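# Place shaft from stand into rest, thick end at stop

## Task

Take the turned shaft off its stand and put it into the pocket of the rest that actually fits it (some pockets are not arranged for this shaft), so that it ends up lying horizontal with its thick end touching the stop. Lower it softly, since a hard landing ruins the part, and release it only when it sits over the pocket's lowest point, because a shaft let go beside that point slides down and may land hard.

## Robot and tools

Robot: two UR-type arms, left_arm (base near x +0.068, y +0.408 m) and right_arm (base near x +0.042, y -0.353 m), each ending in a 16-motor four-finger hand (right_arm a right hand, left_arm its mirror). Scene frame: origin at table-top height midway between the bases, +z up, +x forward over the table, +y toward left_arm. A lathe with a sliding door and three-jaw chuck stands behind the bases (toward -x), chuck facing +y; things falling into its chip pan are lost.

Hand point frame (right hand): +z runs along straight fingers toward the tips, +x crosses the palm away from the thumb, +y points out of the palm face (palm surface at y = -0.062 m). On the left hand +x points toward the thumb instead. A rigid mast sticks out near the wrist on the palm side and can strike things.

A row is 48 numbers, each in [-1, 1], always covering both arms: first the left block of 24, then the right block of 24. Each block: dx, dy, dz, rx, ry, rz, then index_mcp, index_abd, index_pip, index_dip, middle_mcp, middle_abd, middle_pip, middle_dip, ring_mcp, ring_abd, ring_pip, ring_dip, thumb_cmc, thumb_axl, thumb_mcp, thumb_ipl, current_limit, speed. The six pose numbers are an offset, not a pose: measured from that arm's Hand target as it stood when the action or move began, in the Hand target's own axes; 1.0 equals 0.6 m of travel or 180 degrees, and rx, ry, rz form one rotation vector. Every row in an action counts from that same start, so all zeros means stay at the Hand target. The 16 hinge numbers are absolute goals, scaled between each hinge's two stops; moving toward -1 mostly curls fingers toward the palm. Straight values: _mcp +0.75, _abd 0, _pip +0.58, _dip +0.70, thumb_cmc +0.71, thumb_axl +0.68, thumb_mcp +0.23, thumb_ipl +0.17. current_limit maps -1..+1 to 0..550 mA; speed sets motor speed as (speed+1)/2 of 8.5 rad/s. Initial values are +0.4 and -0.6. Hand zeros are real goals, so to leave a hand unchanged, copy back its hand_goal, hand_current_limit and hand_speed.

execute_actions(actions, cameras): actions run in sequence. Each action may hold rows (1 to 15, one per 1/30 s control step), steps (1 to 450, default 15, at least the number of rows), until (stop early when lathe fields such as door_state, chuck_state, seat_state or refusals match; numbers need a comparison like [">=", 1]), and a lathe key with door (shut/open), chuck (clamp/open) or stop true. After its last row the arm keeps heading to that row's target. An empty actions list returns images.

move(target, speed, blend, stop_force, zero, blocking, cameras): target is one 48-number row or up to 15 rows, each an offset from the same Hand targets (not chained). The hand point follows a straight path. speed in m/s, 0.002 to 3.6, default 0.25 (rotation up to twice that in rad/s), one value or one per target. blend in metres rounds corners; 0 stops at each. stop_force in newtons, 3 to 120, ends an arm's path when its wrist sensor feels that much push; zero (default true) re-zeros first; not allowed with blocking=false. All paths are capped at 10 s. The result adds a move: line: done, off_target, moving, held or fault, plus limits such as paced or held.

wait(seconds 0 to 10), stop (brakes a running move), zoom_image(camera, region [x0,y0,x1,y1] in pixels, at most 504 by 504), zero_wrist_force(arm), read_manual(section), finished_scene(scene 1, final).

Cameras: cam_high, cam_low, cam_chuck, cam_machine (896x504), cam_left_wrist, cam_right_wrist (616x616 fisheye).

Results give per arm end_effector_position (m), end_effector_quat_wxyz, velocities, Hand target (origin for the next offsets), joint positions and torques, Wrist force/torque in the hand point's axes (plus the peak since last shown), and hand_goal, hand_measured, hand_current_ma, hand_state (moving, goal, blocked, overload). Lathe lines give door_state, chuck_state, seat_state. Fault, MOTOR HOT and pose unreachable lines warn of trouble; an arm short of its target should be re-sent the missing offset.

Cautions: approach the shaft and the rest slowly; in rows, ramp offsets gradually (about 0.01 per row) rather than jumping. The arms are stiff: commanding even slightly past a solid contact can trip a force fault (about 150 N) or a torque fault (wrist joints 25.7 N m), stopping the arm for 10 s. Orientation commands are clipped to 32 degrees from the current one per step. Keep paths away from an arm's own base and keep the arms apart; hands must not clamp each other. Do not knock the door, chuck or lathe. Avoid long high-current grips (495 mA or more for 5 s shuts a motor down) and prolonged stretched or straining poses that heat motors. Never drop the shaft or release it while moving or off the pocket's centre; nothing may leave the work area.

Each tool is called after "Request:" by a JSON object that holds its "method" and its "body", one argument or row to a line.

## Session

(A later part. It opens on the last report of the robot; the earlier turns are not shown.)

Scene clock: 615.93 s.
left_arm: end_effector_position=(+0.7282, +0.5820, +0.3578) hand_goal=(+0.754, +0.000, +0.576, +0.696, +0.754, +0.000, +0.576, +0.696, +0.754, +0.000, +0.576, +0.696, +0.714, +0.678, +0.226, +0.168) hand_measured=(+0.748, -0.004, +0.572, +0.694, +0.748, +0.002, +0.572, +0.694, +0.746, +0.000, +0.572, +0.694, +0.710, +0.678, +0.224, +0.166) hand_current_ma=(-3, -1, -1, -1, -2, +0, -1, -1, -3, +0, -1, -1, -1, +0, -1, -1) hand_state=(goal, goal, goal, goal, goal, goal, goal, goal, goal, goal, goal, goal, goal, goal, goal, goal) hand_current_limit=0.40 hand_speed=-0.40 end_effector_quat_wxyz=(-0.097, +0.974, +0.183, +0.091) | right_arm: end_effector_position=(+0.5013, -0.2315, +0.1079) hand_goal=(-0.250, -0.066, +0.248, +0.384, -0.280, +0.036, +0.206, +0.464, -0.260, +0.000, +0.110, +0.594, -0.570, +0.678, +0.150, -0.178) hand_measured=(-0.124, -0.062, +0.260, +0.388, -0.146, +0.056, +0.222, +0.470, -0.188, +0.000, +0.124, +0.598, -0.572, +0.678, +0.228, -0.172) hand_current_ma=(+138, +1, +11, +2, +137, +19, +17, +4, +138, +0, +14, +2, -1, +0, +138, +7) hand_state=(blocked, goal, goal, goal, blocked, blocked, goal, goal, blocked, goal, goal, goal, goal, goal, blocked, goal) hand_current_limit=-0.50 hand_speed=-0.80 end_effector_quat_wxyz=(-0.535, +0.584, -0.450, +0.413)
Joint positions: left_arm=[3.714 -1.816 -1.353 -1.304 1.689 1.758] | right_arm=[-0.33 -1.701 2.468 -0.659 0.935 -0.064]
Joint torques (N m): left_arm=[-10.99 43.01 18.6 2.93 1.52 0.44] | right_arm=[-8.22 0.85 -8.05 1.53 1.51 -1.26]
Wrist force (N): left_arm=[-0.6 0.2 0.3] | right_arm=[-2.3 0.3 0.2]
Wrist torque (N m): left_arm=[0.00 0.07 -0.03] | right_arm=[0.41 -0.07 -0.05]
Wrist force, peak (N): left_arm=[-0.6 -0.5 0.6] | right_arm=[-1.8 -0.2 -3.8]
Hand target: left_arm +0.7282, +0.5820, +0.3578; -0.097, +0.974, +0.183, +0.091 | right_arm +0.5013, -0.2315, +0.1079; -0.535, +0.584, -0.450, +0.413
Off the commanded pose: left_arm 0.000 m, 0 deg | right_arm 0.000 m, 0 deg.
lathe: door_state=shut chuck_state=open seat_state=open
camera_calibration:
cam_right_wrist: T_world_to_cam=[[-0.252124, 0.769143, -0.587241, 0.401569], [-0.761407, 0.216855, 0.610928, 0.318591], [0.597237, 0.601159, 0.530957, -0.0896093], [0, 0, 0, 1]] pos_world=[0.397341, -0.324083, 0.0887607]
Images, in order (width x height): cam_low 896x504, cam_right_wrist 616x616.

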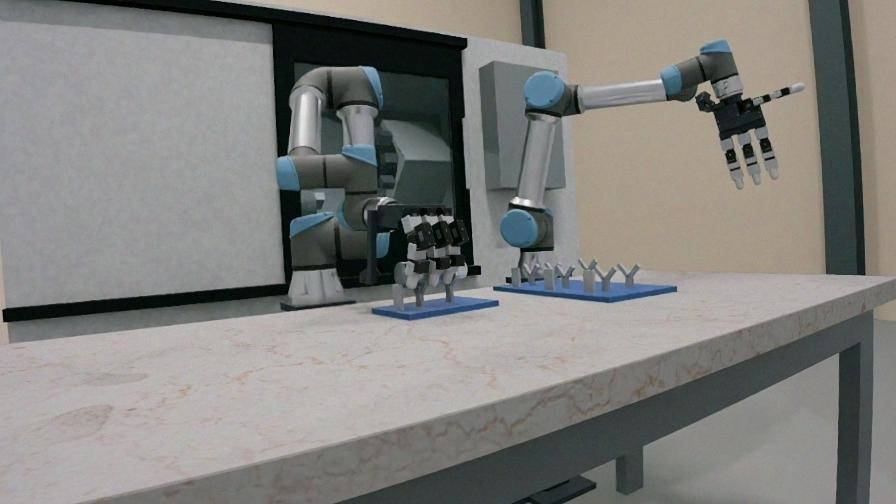

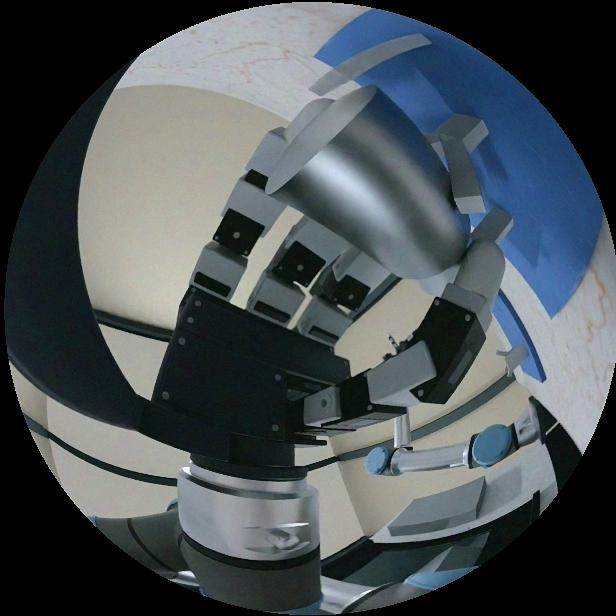

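Request:
{"method": "execute_actions", "body": {
  "actions": [
    {"rows":[[0,0,0,0,0,0, 0.754,0,0.576,0.696,0.754,0,0.576,0.696,0.754,0,0.576,0.696,0.714,0.678,0.226,0.168,0.4,-0.4, 0,0,0,0,0,0, -0.02,-0.067,0.247,0.384,-0.04,0.06,0.206,0.464,-0.08,0,0.109,0.594,-0.571,0.678,0.32,-0.178,0.2,-0.7]],"steps":20},
    {"rows":[[0,0,0,0,0,0, 0.754,0,0.576,0.696,0.754,0,0.576,0.696,0.754,0,0.576,0.696,0.714,0.678,0.226,0.168,0.4,-0.4, -0.0042,0,0.0007,0,0,0, -0.02,-0.067,0.247,0.384,-0.04,0.06,0.206,0.464,-0.08,0,0.109,0.594,-0.571,0.678,0.32,-0.178,0.2,-0.7]],"steps":15},
    {"rows":[[0,0,0,0,0,0, 0.754,0,0.576,0.696,0.754,0,0.576,0.696,0.754,0,0.576,0.696,0.714,0.678,0.226,0.168,0.4,-0.4, 0,0,0,0,0,0, -0.20,-0.067,0.247,0.384,-0.23,0.06,0.206,0.464,-0.22,0,0.109,0.594,-0.571,0.678,0.17,-0.178,-0.5,-0.8]],"steps":45},
    {"rows":[[0,0,0,0,0,0, 0.754,0,0.576,0.696,0.754,0,0.576,0.696,0.754,0,0.576,0.696,0.714,0.678,0.226,0.168,0.4,-0.4, 0,0,0,0,0,0, -0.20,-0.067,0.22,0.36,-0.23,0.06,0.17,0.45,-0.22,0,0.10,0.59,-0.571,0.678,0.10,-0.22,0.3,-0.85]],"steps":20},
    {"rows":[[0,0,0,0,0,0, 0.754,0,0.576,0.696,0.754,0,0.576,0.696,0.754,0,0.576,0.696,0.714,0.678,0.226,0.168,0.4,-0.4, 0,0,0,0,0,0, -0.215,-0.067,0.19,0.34,-0.26,0.06,0.142,0.42,-0.228,0,0.09,0.58,-0.571,0.678,0.03,-0.26,0.76,-0.85]],"steps":25}
  ]
}}

Request:
{"method": "move", "body": {
  "target": [0,0,0,0,0,0, 0.754,0,0.576,0.696,0.754,0,0.576,0.696,0.754,0,0.576,0.696,0.714,0.678,0.226,0.168,0.4,-0.4, 0,-0.0199,-0.0017,0,0,0, -0.215,-0.067,0.19,0.34,-0.26,0.06,0.142,0.42,-0.228,0,0.09,0.58,-0.571,0.678,0.03,-0.26,0.76,-0.85],
  "speed": 0.03,
  "cameras": ["cam_right_wrist","cam_low","cam_high"]
}}

Request:
{"method": "zoom_image", "body": {
  "camera": "cam_low",
  "region": [380, 220, 480, 320]
}}

Request:
{"method": "zoom_image", "body": {
  "camera": "cam_right_wrist",
  "region": [250, 0, 616, 366]
}}

Scene clock: 672.33 s.
left_arm: end_effector_position=(+0.7282, +0.5820, +0.3578) hand_goal=(+0.754, +0.000, +0.576, +0.696, +0.754, +0.000, +0.576, +0.696, +0.754, +0.000, +0.576, +0.696, +0.714, +0.678, +0.226, +0.168) hand_measured=(+0.748, -0.004, +0.572, +0.694, +0.748, +0.002, +0.572, +0.694, +0.746, +0.000, +0.572, +0.694, +0.710, +0.678, +0.224, +0.166) hand_current_ma=(-3, -1, -1, -1, -2, +0, -1, -1, -3, +0, -1, -1, -1, +0, -1, -1) hand_state=(goal, goal, goal, goal, goal, goal, goal, goal, goal, goal, goal, goal, goal, goal, goal, goal) hand_current_limit=0.40 hand_speed=-0.40 end_effector_quat_wxyz=(-0.097, +0.974, +0.183, +0.091) | right_arm: end_effector_position=(+0.5011, -0.2289, +0.1078) hand_goal=(-0.214, -0.066, +0.190, +0.340, -0.260, +0.060, +0.142, +0.420, -0.228, +0.000, +0.090, +0.580, -0.570, +0.678, +0.030, -0.260) hand_measured=(-0.126, -0.064, +0.260, +0.380, -0.146, +0.060, +0.220, +0.462, -0.184, +0.000, +0.118, +0.594, -0.572, +0.678, +0.224, -0.184) hand_current_ma=(+240, +0, +151, +64, +352, +0, +177, +69, +85, +0, +39, +14, -1, +0, +484, +272) hand_state=(blocked, goal, blocked, blocked, blocked, goal, blocked, blocked, blocked, goal, blocked, goal, goal, goal, blocked, blocked) hand_current_limit=0.76 hand_speed=-0.85 end_effector_quat_wxyz=(-0.535, +0.584, -0.450, +0.413)
Joint positions: left_arm=[3.714 -1.816 -1.353 -1.304 1.689 1.758] | right_arm=[-0.319 -1.7 2.468 -0.66 0.946 -0.063]
Joint torques (N m): left_arm=[-10.82 44.78 18.31 2.9 1.53 0.41] | right_arm=[6.71 -5.38 -16.92 -0.73 0.79 0.89]
Wrist force (N): left_arm=[-0.5 0.1 0.4] | right_arm=[-0.8 7.6 0.4]
Wrist torque (N m): left_arm=[-0.04 0.06 -0.02] | right_arm=[0.73 -0.07 -0.21]
Wrist force, peak (N): left_arm=[-0.7 -0.1 0.6] | right_arm=[-0.5 7.7 0.5]
Hand target: left_arm +0.7282, +0.5820, +0.3578; -0.097, +0.974, +0.183, +0.091 | right_arm +0.5011, -0.2289, +0.1079; -0.535, +0.584, -0.450, +0.413
Off the commanded pose: left_arm 0.000 m, 0 deg | right_arm 0.000 m, 0 deg.
lathe: door_state=shut chuck_state=open seat_state=open

Scene clock: 673.27 s.
left_arm: end_effector_position=(+0.7282, +0.5820, +0.3578) hand_goal=(+0.754, +0.000, +0.576, +0.696, +0.754, +0.000, +0.576, +0.696, +0.754, +0.000, +0.576, +0.696, +0.714, +0.678, +0.226, +0.168) hand_measured=(+0.748, -0.004, +0.572, +0.694, +0.748, +0.002, +0.572, +0.694, +0.746, +0.000, +0.572, +0.694, +0.710, +0.678, +0.224, +0.166) hand_current_ma=(-3, -1, -1, -1, -2, +0, -1, -1, -3, +0, -1, -1, -1, +0, -1, -1) hand_state=(goal, goal, goal, goal, goal, goal, goal, goal, goal, goal, goal, goal, goal, goal, goal, goal) hand_current_limit=0.40 hand_speed=-0.40 end_effector_quat_wxyz=(-0.097, +0.974, +0.183, +0.091) | right_arm: end_effector_position=(+0.5011, -0.2289, +0.1198) hand_goal=(-0.214, -0.066, +0.190, +0.340, -0.260, +0.060, +0.142, +0.420, -0.228, +0.000, +0.090, +0.580, -0.570, +0.678, +0.030, -0.260) hand_measured=(-0.126, -0.076, +0.260, +0.380, -0.164, +0.052, +0.218, +0.460, -0.218, +0.000, +0.104, +0.588, -0.544, +0.680, +0.224, -0.184) hand_current_ma=(+240, -7, +151, +64, +272, -5, +177, +68, +10, +0, +13, +6, +35, +1, +484, +272) hand_state=(blocked, goal, blocked, blocked, blocked, goal, blocked, blocked, goal, goal, goal, goal, blocked, goal, blocked, blocked) hand_current_limit=0.76 hand_speed=-0.85 end_effector_quat_wxyz=(-0.535, +0.584, -0.450, +0.413)
Joint positions: left_arm=[3.714 -1.816 -1.353 -1.304 1.689 1.758] | right_arm=[-0.319 -1.73 2.45 -0.613 0.946 -0.063]
Joint torques (N m): left_arm=[-10.57 44.93 19.07 2.94 1.55 0.28] | right_arm=[-2.59 -26.91 -24.33 0.99 -0.29 -1.18]
Wrist force (N): left_arm=[-0.3 0.1 0.2] | right_arm=[-1.0 9.4 -1.8]
Wrist torque (N m): left_arm=[0.00 0.04 -0.01] | right_arm=[0.74 0.03 -0.15]
Wrist force, peak (N): left_arm=[-0.5 0.0 0.5] | right_arm=[-1.3 9.7 -1.6]
Hand target: left_arm +0.7282, +0.5820, +0.3578; -0.097, +0.974, +0.183, +0.091 | right_arm +0.5011, -0.2289, +0.1198; -0.535, +0.584, -0.450, +0.413
Off the commanded pose: left_arm 0.000 m, 0 deg | right_arm 0.000 m, 0 deg.
lathe: door_state=shut chuck_state=open seat_state=open
move: done
camera_calibration:
cam_right_wrist: T_world_to_cam=[[-0.252181, 0.769219, -0.587118, 0.406483], [-0.761359, 0.216766, 0.611019, 0.310609], [0.597275, 0.601095, 0.530987, -0.097357], [0, 0, 0, 1]] pos_world=[0.397141, -0.321483, 0.100561]
Images, in order (width x height): cam_high 896x504, cam_low 896x504, cam_right_wrist 616x616.

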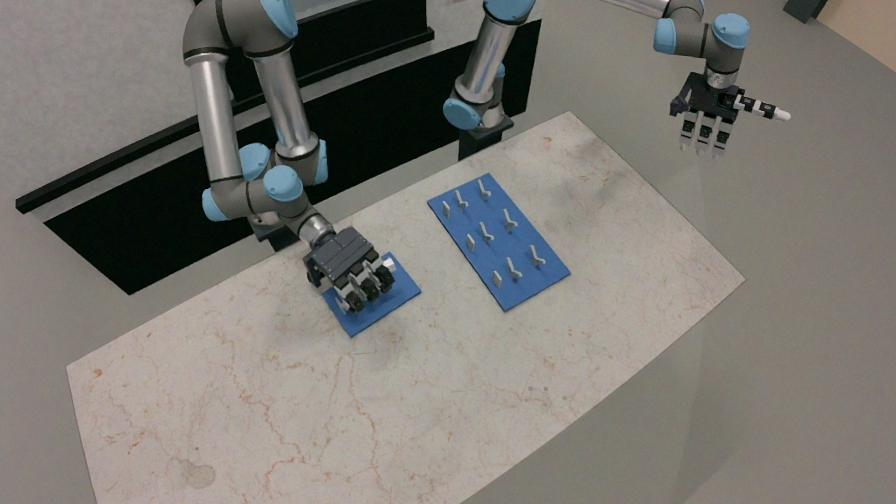

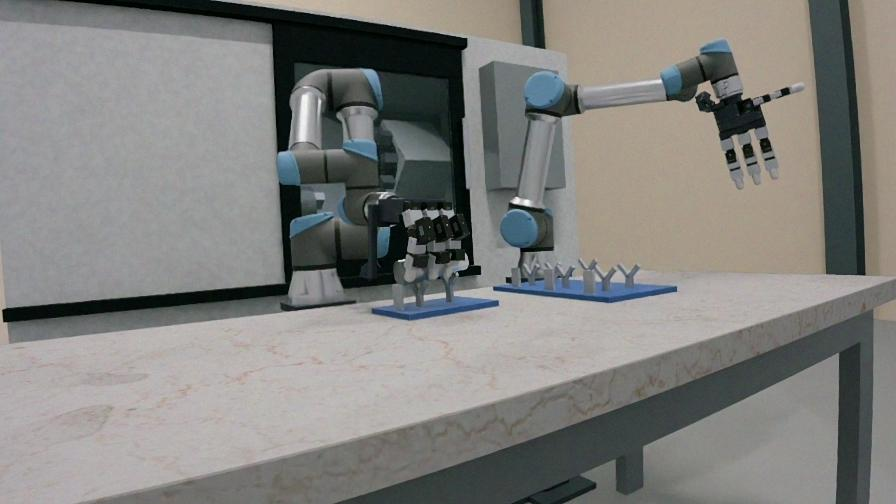

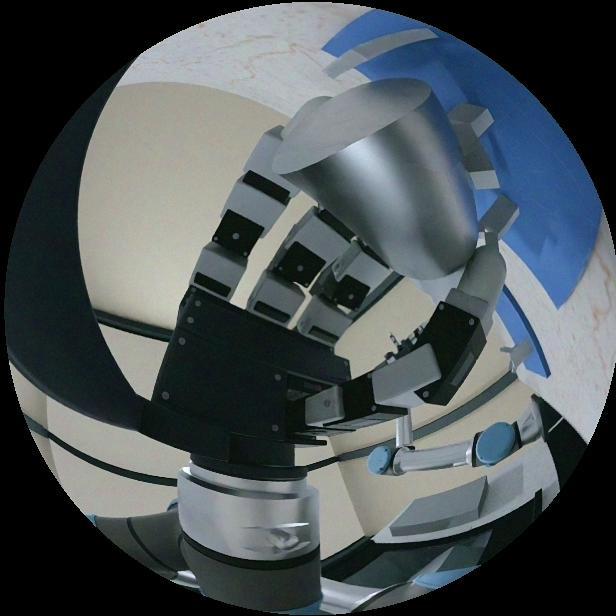

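Scaled by 5.040 from the camera's 896x504 image, which has a finer 1280x720 frame.

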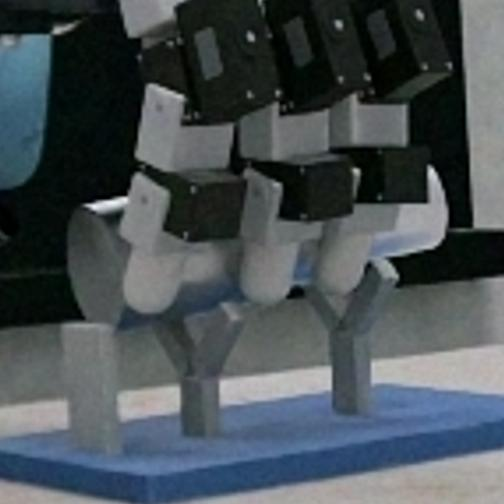

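Scaled by 1.377 from the camera's 616x616 image, which has a finer 880x880 frame.

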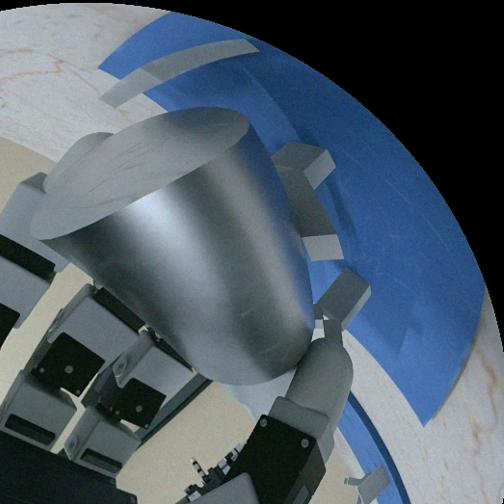

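Request:
{"method": "move", "body": {
  "target": [0,0,0,0,0,0, 0.754,0,0.576,0.696,0.754,0,0.576,0.696,0.754,0,0.576,0.696,0.714,0.678,0.226,0.168,0.4,-0.4, 0,0.0199,0.0017,0,0,0, -0.215,-0.067,0.19,0.34,-0.26,0.06,0.142,0.42,-0.228,0,0.09,0.58,-0.571,0.678,0.03,-0.26,0.76,-0.85],
  "speed": 0.02
}}

Request:
{"method": "execute_actions", "body": {
  "actions": [
    {"rows":[[0,0,0,0,0,0, 0.754,0,0.576,0.696,0.754,0,0.576,0.696,0.754,0,0.576,0.696,0.714,0.678,0.226,0.168,0.4,-0.4, 0,0,0,0,0,0, -0.13,-0.067,0.247,0.384,-0.15,0.06,0.206,0.464,-0.15,0,0.109,0.594,-0.571,0.678,0.22,-0.178,0.2,-0.7]],"steps":15},
    {"rows":[[0,0,0,0,0,0, 0.754,0,0.576,0.696,0.754,0,0.576,0.696,0.754,0,0.576,0.696,0.714,0.678,0.226,0.168,0.4,-0.4, 0,0,0,0,0,0, -0.02,-0.067,0.247,0.384,-0.04,0.06,0.206,0.464,-0.08,0,0.109,0.594,-0.571,0.678,0.36,-0.178,0.2,-0.7]],"steps":20},
    {"rows":[[0,0,0,0,0,0, 0.754,0,0.576,0.696,0.754,0,0.576,0.696,0.754,0,0.576,0.696,0.714,0.678,0.226,0.168,0.4,-0.4, 0,0,0,0,0,0, -0.20,-0.067,0.247,0.384,-0.23,0.06,0.206,0.464,-0.22,0,0.109,0.594,-0.634,0.678,0.18,-0.178,-0.5,-0.8]],"steps":60}
  ],
  "cameras": ["cam_right_wrist","cam_low"]
}}

Request:
{"method": "zoom_image", "body": {
  "camera": "cam_right_wrist",
  "region": [250, 0, 616, 366]
}}

Request:
{"method": "zoom_image", "body": {
  "camera": "cam_low",
  "region": [380, 220, 480, 320]
}}

Scene clock: 710.67 s.
left_arm: end_effector_position=(+0.7282, +0.5820, +0.3578) hand_goal=(+0.754, +0.000, +0.576, +0.696, +0.754, +0.000, +0.576, +0.696, +0.754, +0.000, +0.576, +0.696, +0.714, +0.678, +0.226, +0.168) hand_measured=(+0.748, -0.004, +0.572, +0.694, +0.748, +0.002, +0.572, +0.694, +0.746, +0.000, +0.572, +0.694, +0.710, +0.678, +0.224, +0.166) hand_current_ma=(-3, -1, -1, -1, -2, +0, -1, -1, -3, +0, -1, -1, -1, +0, -1, -1) hand_state=(goal, goal, goal, goal, goal, goal, goal, goal, goal, goal, goal, goal, goal, goal, goal, goal) hand_current_limit=0.40 hand_speed=-0.40 end_effector_quat_wxyz=(-0.097, +0.974, +0.183, +0.091) | right_arm: end_effector_position=(+0.5011, -0.2289, +0.1079) hand_goal=(-0.214, -0.066, +0.190, +0.340, -0.260, +0.060, +0.142, +0.420, -0.228, +0.000, +0.090, +0.580, -0.570, +0.678, +0.030, -0.260) hand_measured=(-0.124, -0.062, +0.258, +0.372, -0.164, +0.058, +0.218, +0.454, -0.212, +0.000, +0.104, +0.586, -0.544, +0.680, +0.224, -0.202) hand_current_ma=(+246, +2, +148, +48, +272, -1, +173, +51, +18, +0, +12, +3, +34, +1, +484, +184) hand_state=(blocked, goal, blocked, blocked, blocked, goal, blocked, blocked, goal, goal, goal, goal, blocked, goal, blocked, blocked) hand_current_limit=0.76 hand_speed=-0.85 end_effector_quat_wxyz=(-0.535, +0.584, -0.450, +0.413)
Joint positions: left_arm=[3.714 -1.816 -1.353 -1.304 1.689 1.758] | right_arm=[-0.319 -1.7 2.468 -0.66 0.946 -0.063]
Joint torques (N m): left_arm=[-10.97 46.04 18.67 2.95 1.6 0.42] | right_arm=[-2.93 1.44 -7.46 -3.46 0.42 1.37]
Wrist force (N): left_arm=[-0.2 -0.1 0.2] | right_arm=[-2.8 1.5 0.4]
Wrist torque (N m): left_arm=[-0.05 0.03 0.00] | right_arm=[0.44 -0.03 -0.07]
Wrist force, peak (N): left_arm=[-0.8 0.4 0.4] | right_arm=[-1.2 9.9 -1.6]
Hand target: left_arm +0.7282, +0.5820, +0.3578; -0.097, +0.974, +0.183, +0.091 | right_arm +0.5011, -0.2289, +0.1079; -0.535, +0.584, -0.450, +0.413
Off the commanded pose: left_arm 0.000 m, 0 deg | right_arm 0.000 m, 0 deg.
lathe: door_state=shut chuck_state=open seat_state=open
move: done

Scene clock: 714.03 s.
left_arm: end_effector_position=(+0.7282, +0.5820, +0.3578) hand_goal=(+0.754, +0.000, +0.576, +0.696, +0.754, +0.000, +0.576, +0.696, +0.754, +0.000, +0.576, +0.696, +0.714, +0.678, +0.226, +0.168) hand_measured=(+0.748, -0.004, +0.572, +0.694, +0.748, +0.002, +0.572, +0.694, +0.746, +0.000, +0.572, +0.694, +0.710, +0.678, +0.224, +0.166) hand_current_ma=(-3, -1, -1, -1, -2, +0, -1, -1, -3, +0, -1, -1, -1, +0, -1, -1) hand_state=(goal, goal, goal, goal, goal, goal, goal, goal, goal, goal, goal, goal, goal, goal, goal, goal) hand_current_limit=0.40 hand_speed=-0.40 end_effector_quat_wxyz=(-0.097, +0.974, +0.183, +0.091) | right_arm: end_effector_position=(+0.5011, -0.2289, +0.1079) hand_goal=(-0.200, -0.066, +0.248, +0.384, -0.230, +0.060, +0.206, +0.464, -0.220, +0.000, +0.110, +0.594, -0.634, +0.678, +0.180, -0.178) hand_measured=(-0.124, -0.062, +0.260, +0.388, -0.144, +0.056, +0.220, +0.468, -0.182, +0.000, +0.118, +0.596, -0.628, +0.680, +0.252, -0.170) hand_current_ma=(+138, +1, +11, +2, +137, -1, +14, +2, +65, +0, +6, +1, +5, +1, +138, +10) hand_state=(blocked, goal, goal, goal, blocked, goal, goal, goal, blocked, goal, goal, goal, goal, goal, blocked, goal) hand_current_limit=-0.50 hand_speed=-0.80 end_effector_quat_wxyz=(-0.535, +0.584, -0.450, +0.413)
Joint positions: left_arm=[3.714 -1.816 -1.353 -1.304 1.689 1.758] | right_arm=[-0.319 -1.7 2.468 -0.66 0.946 -0.063]
Joint torques (N m): left_arm=[-10.53 45.77 19.22 2.95 1.62 0.45] | right_arm=[5.24 0.6 -9.12 0.47 0.93 1.35]
Wrist force (N): left_arm=[0.0 0.2 0.5] | right_arm=[-1.1 1.2 0.2]
Wrist torque (N m): left_arm=[-0.02 0.00 0.01] | right_arm=[0.45 0.00 -0.17]
Wrist force, peak (N): left_arm=[-0.8 -0.2 0.4] | right_arm=[-1.7 6.2 -1.8]
Hand target: left_arm +0.7282, +0.5820, +0.3578; -0.097, +0.974, +0.183, +0.091 | right_arm +0.5011, -0.2289, +0.1079; -0.535, +0.584, -0.450, +0.413
Off the commanded pose: left_arm 0.000 m, 0 deg | right_arm 0.000 m, 0 deg.
lathe: door_state=shut chuck_state=open seat_state=open
camera_calibration:
cam_right_wrist: T_world_to_cam=[[-0.252124, 0.769143, -0.587241, 0.399461], [-0.761407, 0.216855, 0.610928, 0.317936], [0.597237, 0.601159, 0.530957, -0.0909998], [0, 0, 0, 1]] pos_world=[0.397141, -0.321483, 0.0886607]
Images, in order (width x height): cam_low 896x504, cam_right_wrist 616x616.

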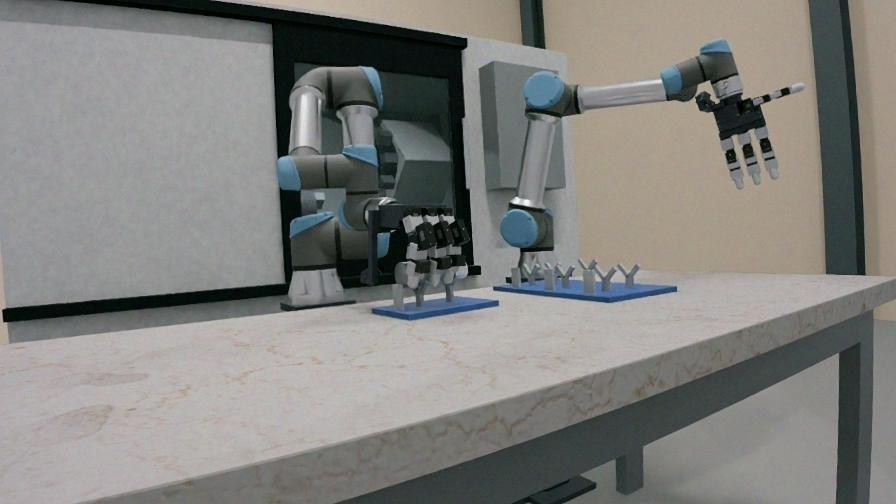

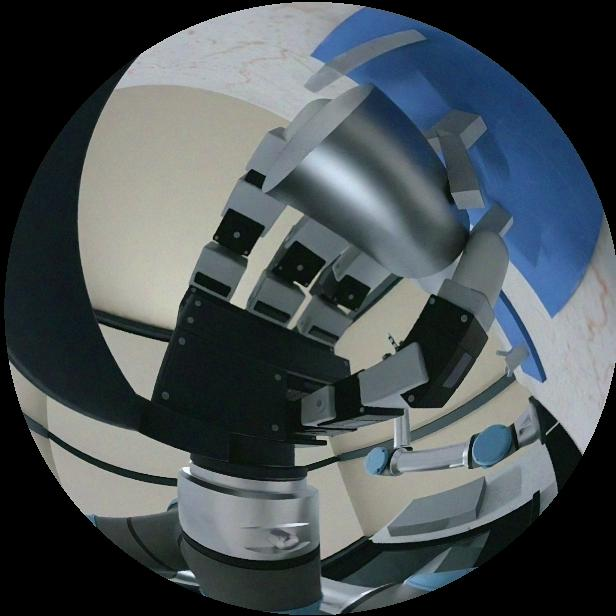

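Scaled by 1.377 from the camera's 616x616 image, which has a finer 880x880 frame.

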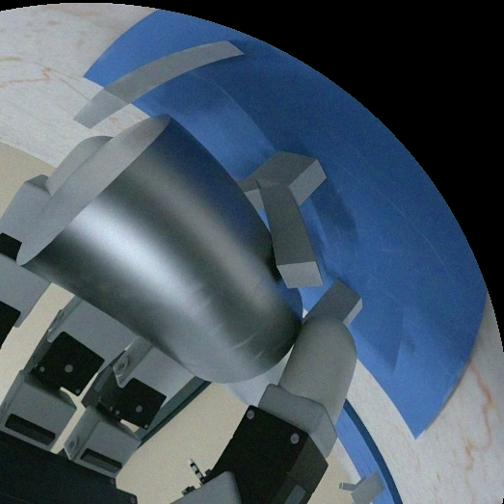

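Scaled by 5.040 from the camera's 896x504 image, which has a finer 1280x720 frame.

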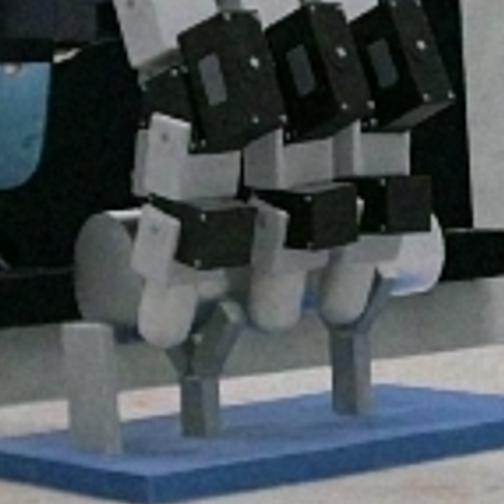

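Request:
{"method": "execute_actions", "body": {
  "actions": [
    {"rows":[[0,0,0,0,0,0, 0.754,0,0.576,0.696,0.754,0,0.576,0.696,0.754,0,0.576,0.696,0.714,0.678,0.226,0.168,0.4,-0.4, 0,0,0,0,0,0, -0.20,-0.067,0.22,0.36,-0.23,0.06,0.17,0.44,-0.22,0,0.10,0.59,-0.634,0.678,0.13,-0.22,0.3,-0.85]],"steps":20},
    {"rows":[[0,0,0,0,0,0, 0.754,0,0.576,0.696,0.754,0,0.576,0.696,0.754,0,0.576,0.696,0.714,0.678,0.226,0.168,0.4,-0.4, 0,0,0,0,0,0, -0.209,-0.067,0.19,0.34,-0.251,0.06,0.14,0.418,-0.228,0,0.088,0.58,-0.634,0.678,0.05,-0.26,0.76,-0.85]],"steps":25}
  ]
}}

Request:
{"method": "move", "body": {
  "target": [0,0,0,0,0,0, 0.754,0,0.576,0.696,0.754,0,0.576,0.696,0.754,0,0.576,0.696,0.714,0.678,0.226,0.168,0.4,-0.4, 0,-0.0199,-0.0017,0,0,0, -0.209,-0.067,0.19,0.34,-0.251,0.06,0.14,0.418,-0.228,0,0.088,0.58,-0.634,0.678,0.05,-0.26,0.76,-0.85],
  "speed": 0.03,
  "cameras": ["cam_right_wrist","cam_low","cam_high"]
}}

Request:
{"method": "zoom_image", "body": {
  "camera": "cam_low",
  "region": [380, 220, 480, 320]
}}

Request:
{"method": "zoom_image", "body": {
  "camera": "cam_right_wrist",
  "region": [250, 0, 616, 366]
}}

Scene clock: 741.70 s.
left_arm: end_effector_position=(+0.7282, +0.5820, +0.3578) hand_goal=(+0.754, +0.000, +0.576, +0.696, +0.754, +0.000, +0.576, +0.696, +0.754, +0.000, +0.576, +0.696, +0.714, +0.678, +0.226, +0.168) hand_measured=(+0.748, -0.004, +0.572, +0.694, +0.748, +0.002, +0.572, +0.694, +0.746, +0.000, +0.572, +0.694, +0.710, +0.678, +0.224, +0.166) hand_current_ma=(-3, -1, -1, -1, -2, +0, -1, -1, -3, +0, -1, -1, -1, +0, -1, -1) hand_state=(goal, goal, goal, goal, goal, goal, goal, goal, goal, goal, goal, goal, goal, goal, goal, goal) hand_current_limit=0.40 hand_speed=-0.40 end_effector_quat_wxyz=(-0.097, +0.974, +0.183, +0.091) | right_arm: end_effector_position=(+0.5011, -0.2289, +0.1079) hand_goal=(-0.208, -0.066, +0.190, +0.340, -0.250, +0.060, +0.140, +0.418, -0.228, +0.000, +0.088, +0.580, -0.634, +0.678, +0.050, -0.260) hand_measured=(-0.126, -0.064, +0.260, +0.378, -0.146, +0.056, +0.220, +0.460, -0.184, +0.000, +0.118, +0.594, -0.612, +0.680, +0.236, -0.188) hand_current_ma=(+216, +1, +151, +63, +307, -1, +186, +70, +86, +0, +42, +13, +26, +1, +484, +253) hand_state=(blocked, goal, blocked, blocked, blocked, goal, blocked, blocked, blocked, goal, blocked, goal, blocked, goal, blocked, blocked) hand_current_limit=0.76 hand_speed=-0.85 end_effector_quat_wxyz=(-0.535, +0.584, -0.450, +0.413)
Joint positions: left_arm=[3.714 -1.816 -1.353 -1.304 1.689 1.758] | right_arm=[-0.319 -1.7 2.468 -0.66 0.946 -0.063]
Joint torques (N m): left_arm=[-11.18 45.42 18.54 2.99 1.52 0.46] | right_arm=[5.6 -3.18 -12.3 0.42 -1.54 1.22]
Wrist force (N): left_arm=[-0.6 -0.3 0.4] | right_arm=[-1.0 8.1 0.7]
Wrist torque (N m): left_arm=[-0.07 0.08 -0.03] | right_arm=[0.73 -0.03 -0.17]
Wrist force, peak (N): left_arm=[-0.9 0.3 0.3] | right_arm=[-1.2 8.5 0.8]
Hand target: left_arm +0.7282, +0.5820, +0.3578; -0.097, +0.974, +0.183, +0.091 | right_arm +0.5011, -0.2289, +0.1079; -0.535, +0.584, -0.450, +0.413
Off the commanded pose: left_arm 0.000 m, 0 deg | right_arm 0.000 m, 0 deg.
lathe: door_state=shut chuck_state=open seat_state=open

Scene clock: 742.63 s.
left_arm: end_effector_position=(+0.7282, +0.5820, +0.3578) hand_goal=(+0.754, +0.000, +0.576, +0.696, +0.754, +0.000, +0.576, +0.696, +0.754, +0.000, +0.576, +0.696, +0.714, +0.678, +0.226, +0.168) hand_measured=(+0.748, -0.004, +0.572, +0.694, +0.748, +0.002, +0.572, +0.694, +0.746, +0.000, +0.572, +0.694, +0.710, +0.678, +0.224, +0.166) hand_current_ma=(-3, -1, -1, -1, -2, +0, -1, -1, -3, +0, -1, -1, -1, +0, -1, -1) hand_state=(goal, goal, goal, goal, goal, goal, goal, goal, goal, goal, goal, goal, goal, goal, goal, goal) hand_current_limit=0.40 hand_speed=-0.40 end_effector_quat_wxyz=(-0.097, +0.974, +0.183, +0.091) | right_arm: end_effector_position=(+0.5011, -0.2289, +0.1198) hand_goal=(-0.208, -0.066, +0.190, +0.340, -0.250, +0.060, +0.140, +0.418, -0.228, +0.000, +0.088, +0.580, -0.634, +0.678, +0.050, -0.260) hand_measured=(-0.126, -0.068, +0.258, +0.378, -0.148, +0.054, +0.216, +0.458, -0.196, -0.002, +0.116, +0.594, -0.606, +0.680, +0.236, -0.188) hand_current_ma=(+216, +0, +148, +63, +293, -3, +173, +68, +52, +0, +40, +13, +38, +1, +484, +253) hand_state=(blocked, goal, blocked, blocked, blocked, goal, blocked, blocked, blocked, goal, blocked, goal, blocked, goal, blocked, blocked) hand_current_limit=0.76 hand_speed=-0.85 end_effector_quat_wxyz=(-0.535, +0.584, -0.450, +0.413)
Joint positions: left_arm=[3.714 -1.816 -1.353 -1.304 1.689 1.758] | right_arm=[-0.319 -1.73 2.45 -0.613 0.946 -0.063]
Joint torques (N m): left_arm=[-10.8 46.19 18 2.94 1.61 0.4] | right_arm=[-1.61 -25.02 -24.28 0.63 1.07 -1.21]
Wrist force (N): left_arm=[-0.3 -0.1 0.4] | right_arm=[-1.3 9.6 -1.8]
Wrist torque (N m): left_arm=[-0.05 0.04 -0.01] | right_arm=[0.73 0.06 -0.15]
Wrist force, peak (N): left_arm=[-0.7 -0.3 0.2] | right_arm=[-1.4 9.9 -1.5]
Hand target: left_arm +0.7282, +0.5820, +0.3578; -0.097, +0.974, +0.183, +0.091 | right_arm +0.5011, -0.2289, +0.1198; -0.535, +0.584, -0.450, +0.413
Off the commanded pose: left_arm 0.000 m, 0 deg | right_arm 0.000 m, 0 deg.
lathe: door_state=shut chuck_state=open seat_state=open
move: done
camera_calibration:
cam_right_wrist: T_world_to_cam=[[-0.252181, 0.769219, -0.587118, 0.406483], [-0.761359, 0.216766, 0.611019, 0.310609], [0.597275, 0.601095, 0.530987, -0.097357], [0, 0, 0, 1]] pos_world=[0.397141, -0.321483, 0.100561]
Images, in order (width x height): cam_high 896x504, cam_low 896x504, cam_right_wrist 616x616.

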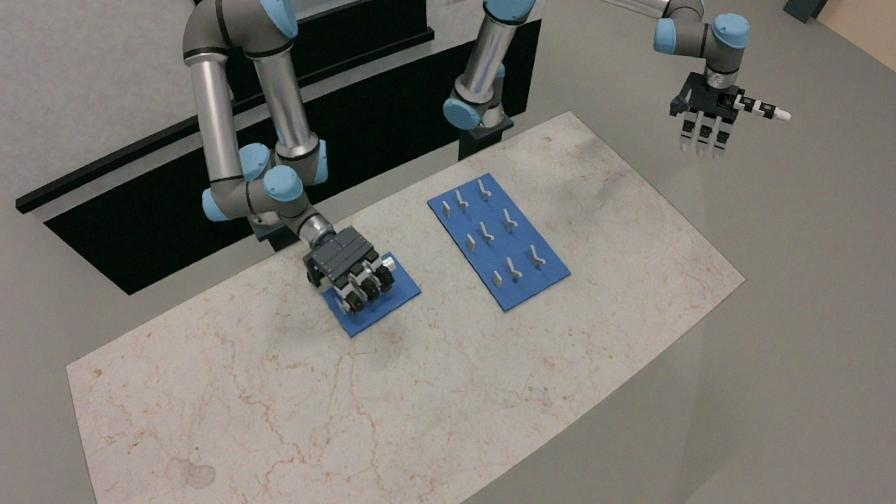

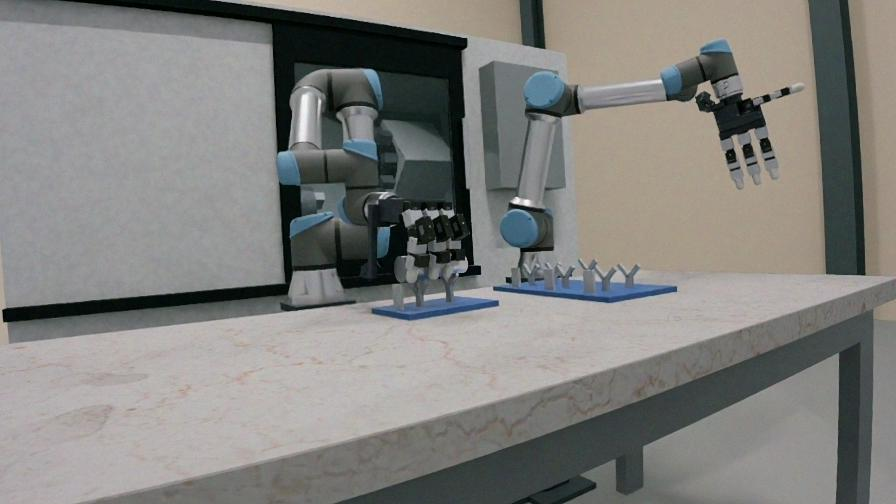

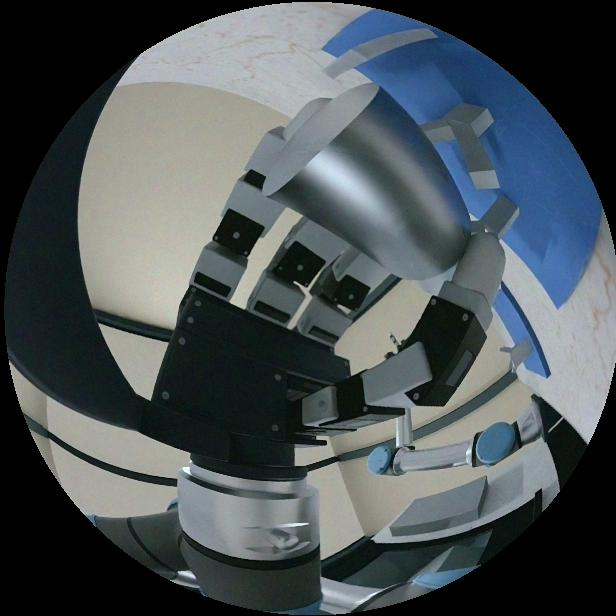

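Scaled by 5.040 from the camera's 896x504 image, which has a finer 1280x720 frame.

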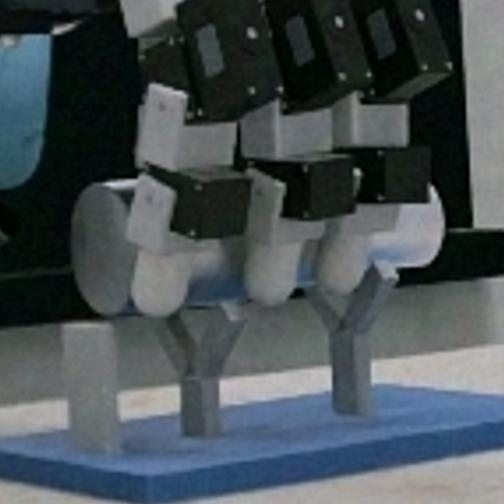

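Scaled by 1.377 from the camera's 616x616 image, which has a finer 880x880 frame.

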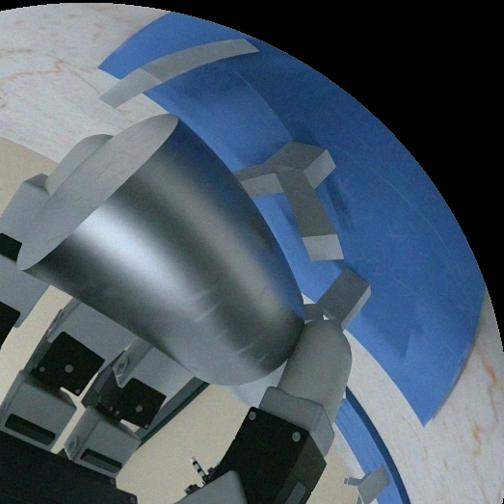

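Request:
{"method": "move", "body": {
  "target": [0,0,0,0,0,0, 0.754,0,0.576,0.696,0.754,0,0.576,0.696,0.754,0,0.576,0.696,0.714,0.678,0.226,0.168,0.4,-0.4, 0,-0.1,-0.0087,0,0,0, -0.209,-0.067,0.19,0.34,-0.251,0.06,0.14,0.418,-0.228,0,0.088,0.58,-0.634,0.678,0.05,-0.26,0.76,-0.85],
  "speed": 0.06,
  "cameras": ["cam_right_wrist","cam_low"]
}}

Request:
{"method": "zoom_image", "body": {
  "camera": "cam_low",
  "region": [370, 180, 490, 300]
}}

Scene clock: 820.27 s.
left_arm: end_effector_position=(+0.7282, +0.5820, +0.3578) hand_goal=(+0.754, +0.000, +0.576, +0.696, +0.754, +0.000, +0.576, +0.696, +0.754, +0.000, +0.576, +0.696, +0.714, +0.678, +0.226, +0.168) hand_measured=(+0.748, -0.004, +0.572, +0.694, +0.748, +0.002, +0.572, +0.694, +0.746, +0.000, +0.572, +0.694, +0.710, +0.678, +0.224, +0.166) hand_current_ma=(-3, -1, -1, -1, -2, +0, -1, -1, -3, +0, -1, -1, -1, +0, -1, -1) hand_state=(goal, goal, goal, goal, goal, goal, goal, goal, goal, goal, goal, goal, goal, goal, goal, goal) hand_current_limit=0.40 hand_speed=-0.40 end_effector_quat_wxyz=(-0.097, +0.974, +0.183, +0.091) | right_arm: end_effector_position=(+0.5011, -0.2289, +0.1800) hand_goal=(-0.208, -0.066, +0.190, +0.340, -0.250, +0.060, +0.140, +0.418, -0.228, +0.000, +0.088, +0.580, -0.634, +0.678, +0.050, -0.260) hand_measured=(-0.126, -0.068, +0.258, +0.378, -0.148, +0.054, +0.216, +0.458, -0.196, -0.002, +0.116, +0.594, -0.606, +0.680, +0.236, -0.188) hand_current_ma=(+216, +0, +148, +63, +293, -4, +173, +68, +52, +0, +40, +13, +38, +1, +484, +253) hand_state=(blocked, goal, blocked, blocked, blocked, goal, blocked, blocked, blocked, goal, blocked, goal, blocked, goal, blocked, blocked) hand_current_limit=0.76 hand_speed=-0.85 end_effector_quat_wxyz=(-0.535, +0.584, -0.450, +0.413)
Joint positions: left_arm=[3.714 -1.816 -1.353 -1.304 1.689 1.758] | right_arm=[-0.319 -1.85 2.348 -0.391 0.946 -0.063]
Joint torques (N m): left_arm=[-10.73 45.81 18.46 2.95 1.56 0.41] | right_arm=[-7.56 -24.51 -27.43 0.75 -1.82 -1.16]
Wrist force (N): left_arm=[-0.2 -0.1 0.3] | right_arm=[-1.2 9.6 -1.5]
Wrist torque (N m): left_arm=[-0.03 0.03 0.00] | right_arm=[0.70 0.04 -0.06]
Wrist force, peak (N): left_arm=[-0.4 -0.2 0.9] | right_arm=[-1.2 10.4 -1.5]
Hand target: left_arm +0.7282, +0.5820, +0.3578; -0.097, +0.974, +0.183, +0.091 | right_arm +0.5011, -0.2289, +0.1801; -0.535, +0.584, -0.450, +0.413
Off the commanded pose: left_arm 0.000 m, 0 deg | right_arm 0.000 m, 0 deg.
lathe: door_state=shut chuck_state=open seat_state=open
move: done
camera_calibration:
cam_right_wrist: T_world_to_cam=[[-0.252058, 0.769183, -0.587217, 0.441842], [-0.761402, 0.216889, 0.610923, 0.273836], [0.597273, 0.601096, 0.530989, -0.129374], [0, 0, 0, 1]] pos_world=[0.397141, -0.321483, 0.160861]
Images, in order (width x height): cam_low 896x504, cam_right_wrist 616x616.

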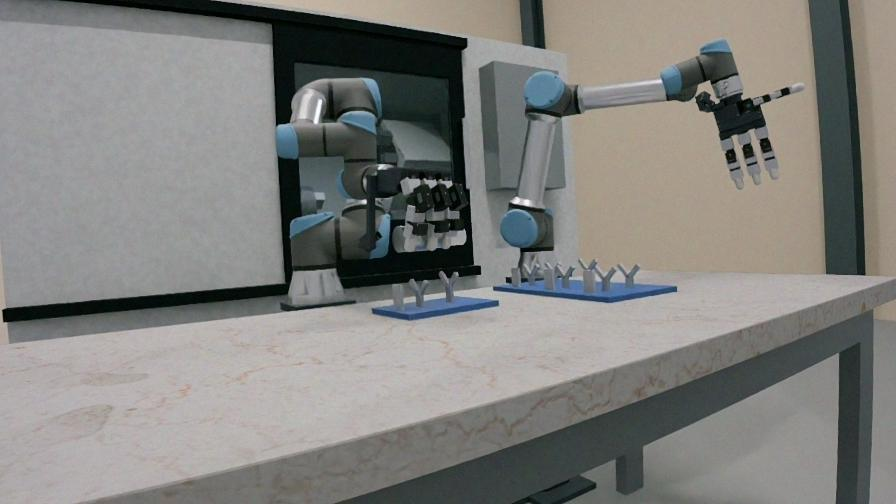

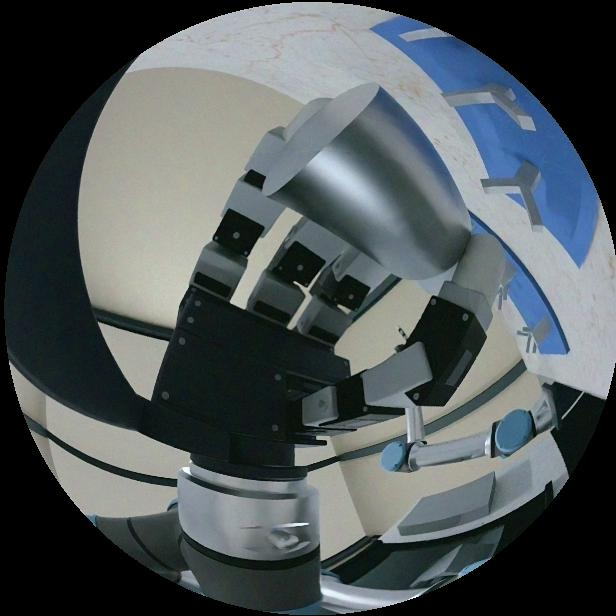

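Scaled by 4.200 from the camera's 896x504 image, which has a finer 1280x720 frame.

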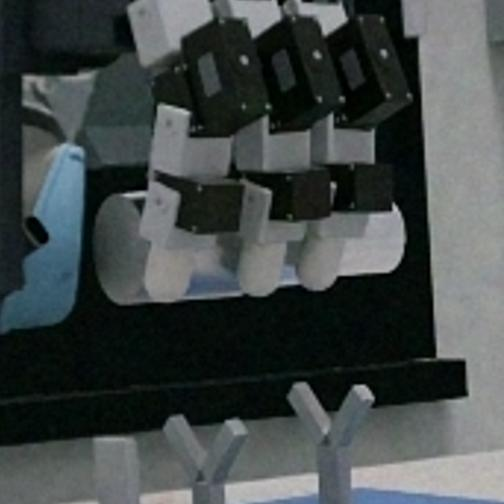

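Request:
{"method": "move", "body": {
  "target": [0,0,0,0,0,0, 0.754,0,0.576,0.696,0.754,0,0.576,0.696,0.754,0,0.576,0.696,0.714,0.678,0.226,0.168,0.4,-0.4, -0.5897,-0.0188,0.2145,0,0.0476,0.0042, -0.209,-0.067,0.19,0.34,-0.251,0.06,0.14,0.418,-0.228,0,0.088,0.58,-0.634,0.678,0.05,-0.26,0.76,-0.85],
  "speed": 0.12,
  "cameras": ["cam_right_wrist","cam_low","cam_high"]
}}

Request:
{"method": "zoom_image", "body": {
  "camera": "cam_high",
  "region": [400, 130, 580, 310]
}}

Request:
{"method": "zoom_image", "body": {
  "camera": "cam_low",
  "region": [500, 170, 640, 310]
}}

Request:
{"method": "zoom_image", "body": {
  "camera": "cam_right_wrist",
  "region": [250, 0, 616, 366]
}}

Request:
{"method": "zoom_image", "body": {
  "camera": "cam_high",
  "region": [310, 240, 430, 350]
}}

Scene clock: 837.83 s.
left_arm: end_effector_position=(+0.7282, +0.5820, +0.3578) hand_goal=(+0.754, +0.000, +0.576, +0.696, +0.754, +0.000, +0.576, +0.696, +0.754, +0.000, +0.576, +0.696, +0.714, +0.678, +0.226, +0.168) hand_measured=(+0.748, -0.004, +0.572, +0.694, +0.748, +0.002, +0.572, +0.694, +0.746, +0.000, +0.572, +0.694, +0.710, +0.678, +0.224, +0.166) hand_current_ma=(-3, -1, -1, -1, -2, +0, -1, -1, -3, +0, -1, -1, -1, +0, -1, -1) hand_state=(goal, goal, goal, goal, goal, goal, goal, goal, goal, goal, goal, goal, goal, goal, goal, goal) hand_current_limit=0.40 hand_speed=-0.40 end_effector_quat_wxyz=(-0.097, +0.974, +0.183, +0.091) | right_arm: end_effector_position=(+0.5364, +0.1460, +0.1802) hand_goal=(-0.208, -0.066, +0.190, +0.340, -0.250, +0.060, +0.140, +0.418, -0.228, +0.000, +0.088, +0.580, -0.634, +0.678, +0.050, -0.260) hand_measured=(-0.126, -0.068, +0.258, +0.378, -0.150, +0.052, +0.216, +0.458, -0.198, -0.002, +0.116, +0.594, -0.606, +0.680, +0.236, -0.188) hand_current_ma=(+216, -1, +148, +63, +292, -4, +171, +68, +49, +0, +38, +13, +40, +1, +484, +253) hand_state=(blocked, goal, blocked, blocked, blocked, goal, blocked, blocked, blocked, goal, blocked, goal, blocked, goal, blocked, blocked) hand_current_limit=0.76 hand_speed=-0.85 end_effector_quat_wxyz=(-0.503, +0.548, -0.493, +0.452)
Joint positions: left_arm=[3.714 -1.816 -1.353 -1.304 1.689 1.758] | right_arm=[0.821 -1.16 1.603 -0.333 2.23 0.068]
Joint torques (N m): left_arm=[-10.83 45.88 18.18 2.93 1.56 0.37] | right_arm=[6.5 -33.59 -26.18 0.55 2.15 1.5]
Wrist force (N): left_arm=[-0.3 0.0 0.2] | right_arm=[-1.4 9.7 -1.6]
Wrist torque (N m): left_arm=[-0.03 0.04 -0.01] | right_arm=[0.72 0.05 -0.16]
Wrist force, peak (N): left_arm=[-0.7 0.2 0.6] | right_arm=[-1.4 9.9 -1.8]
Hand target: left_arm +0.7282, +0.5820, +0.3578; -0.097, +0.974, +0.183, +0.091 | right_arm +0.5364, +0.1461, +0.1802; -0.503, +0.548, -0.493, +0.452
Off the commanded pose: left_arm 0.000 m, 0 deg | right_arm 0.000 m, 0 deg.
lathe: door_state=shut chuck_state=open seat_state=open
move: done
camera_calibration:
cam_right_wrist: T_world_to_cam=[[-0.134301, 0.798297, -0.587099, 0.0949375], [-0.720464, 0.328116, 0.610959, 0.18103], [0.680363, 0.505037, 0.531078, -0.40639], [0, 0, 0, 1]] pos_world=[0.419669, 0.0700547, 0.160961]
Images, in order (width x height): cam_high 896x504, cam_low 896x504, cam_right_wrist 616x616.

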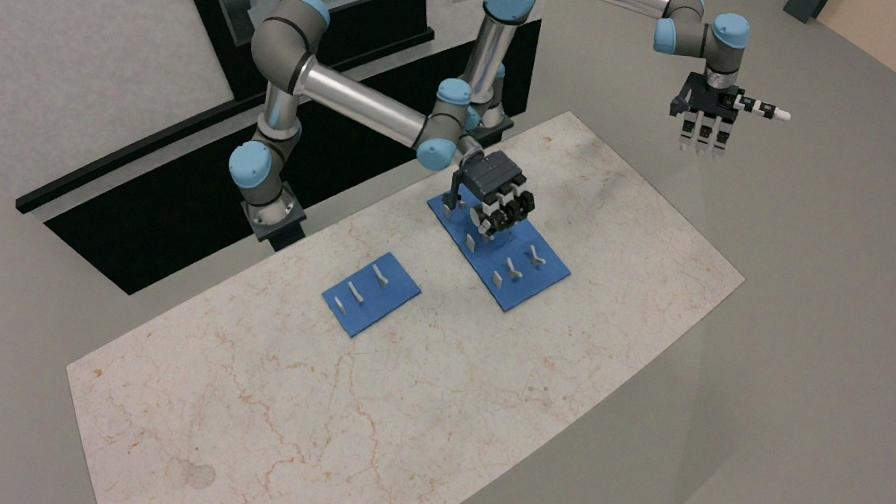

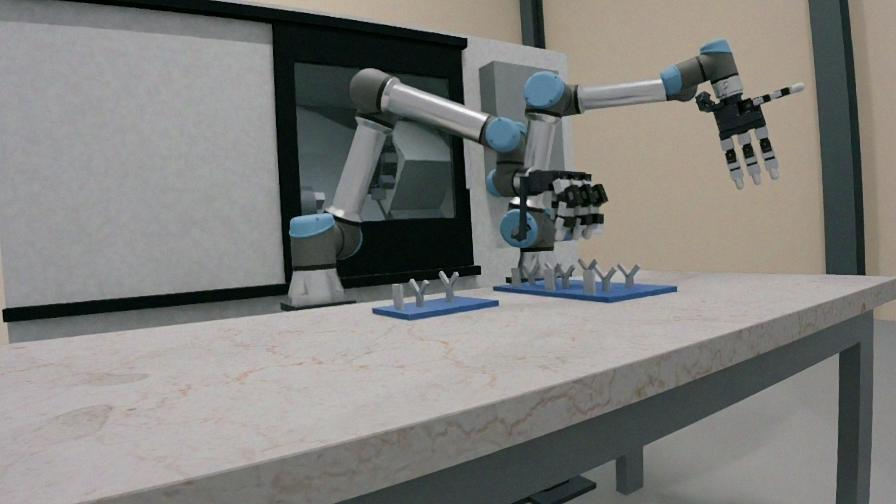

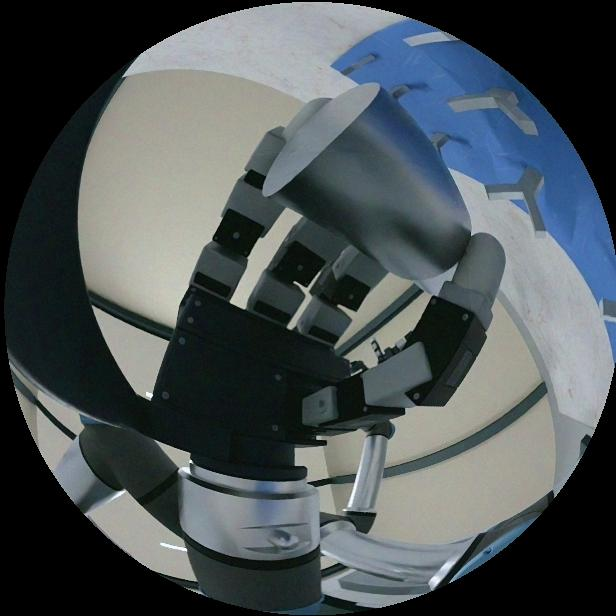

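Scaled by 2.800 from the camera's 896x504 image, which has a finer 1280x720 frame.

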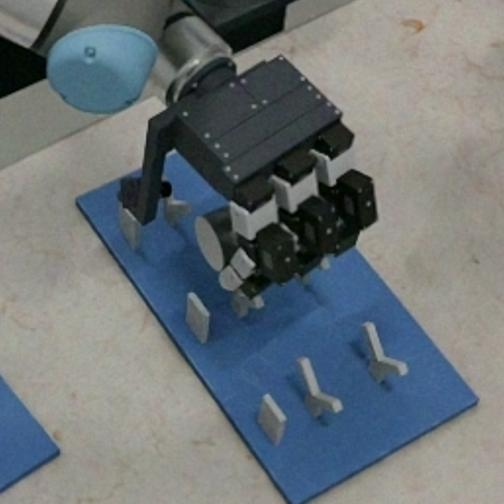

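Scaled by 3.600 from the camera's 896x504 image, which has a finer 1280x720 frame.

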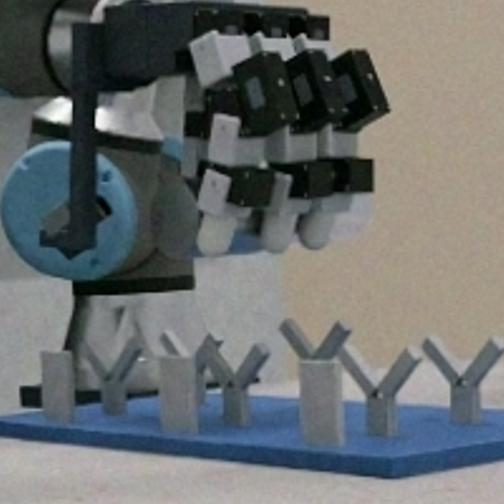

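Scaled by 1.377 from the camera's 616x616 image, which has a finer 880x880 frame.

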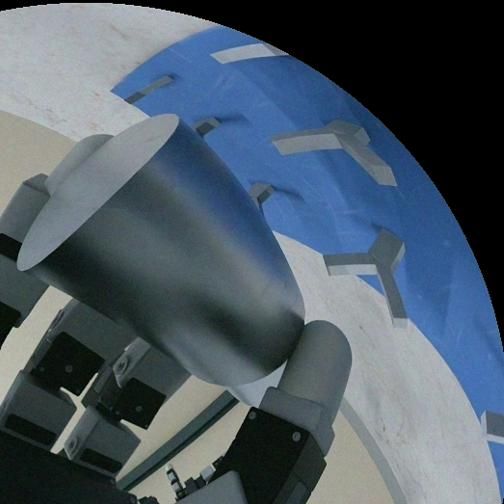

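Scaled by 4.200 from the camera's 896x504 image, which has a finer 1280x720 frame.

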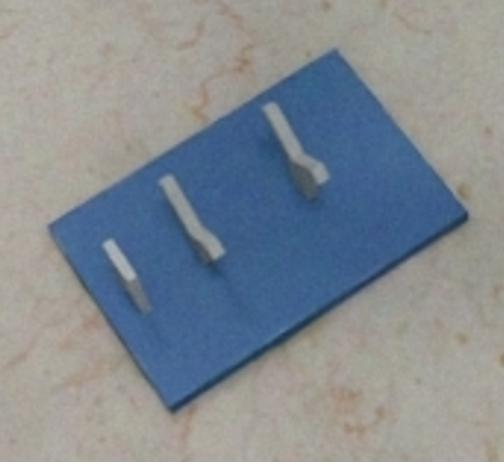

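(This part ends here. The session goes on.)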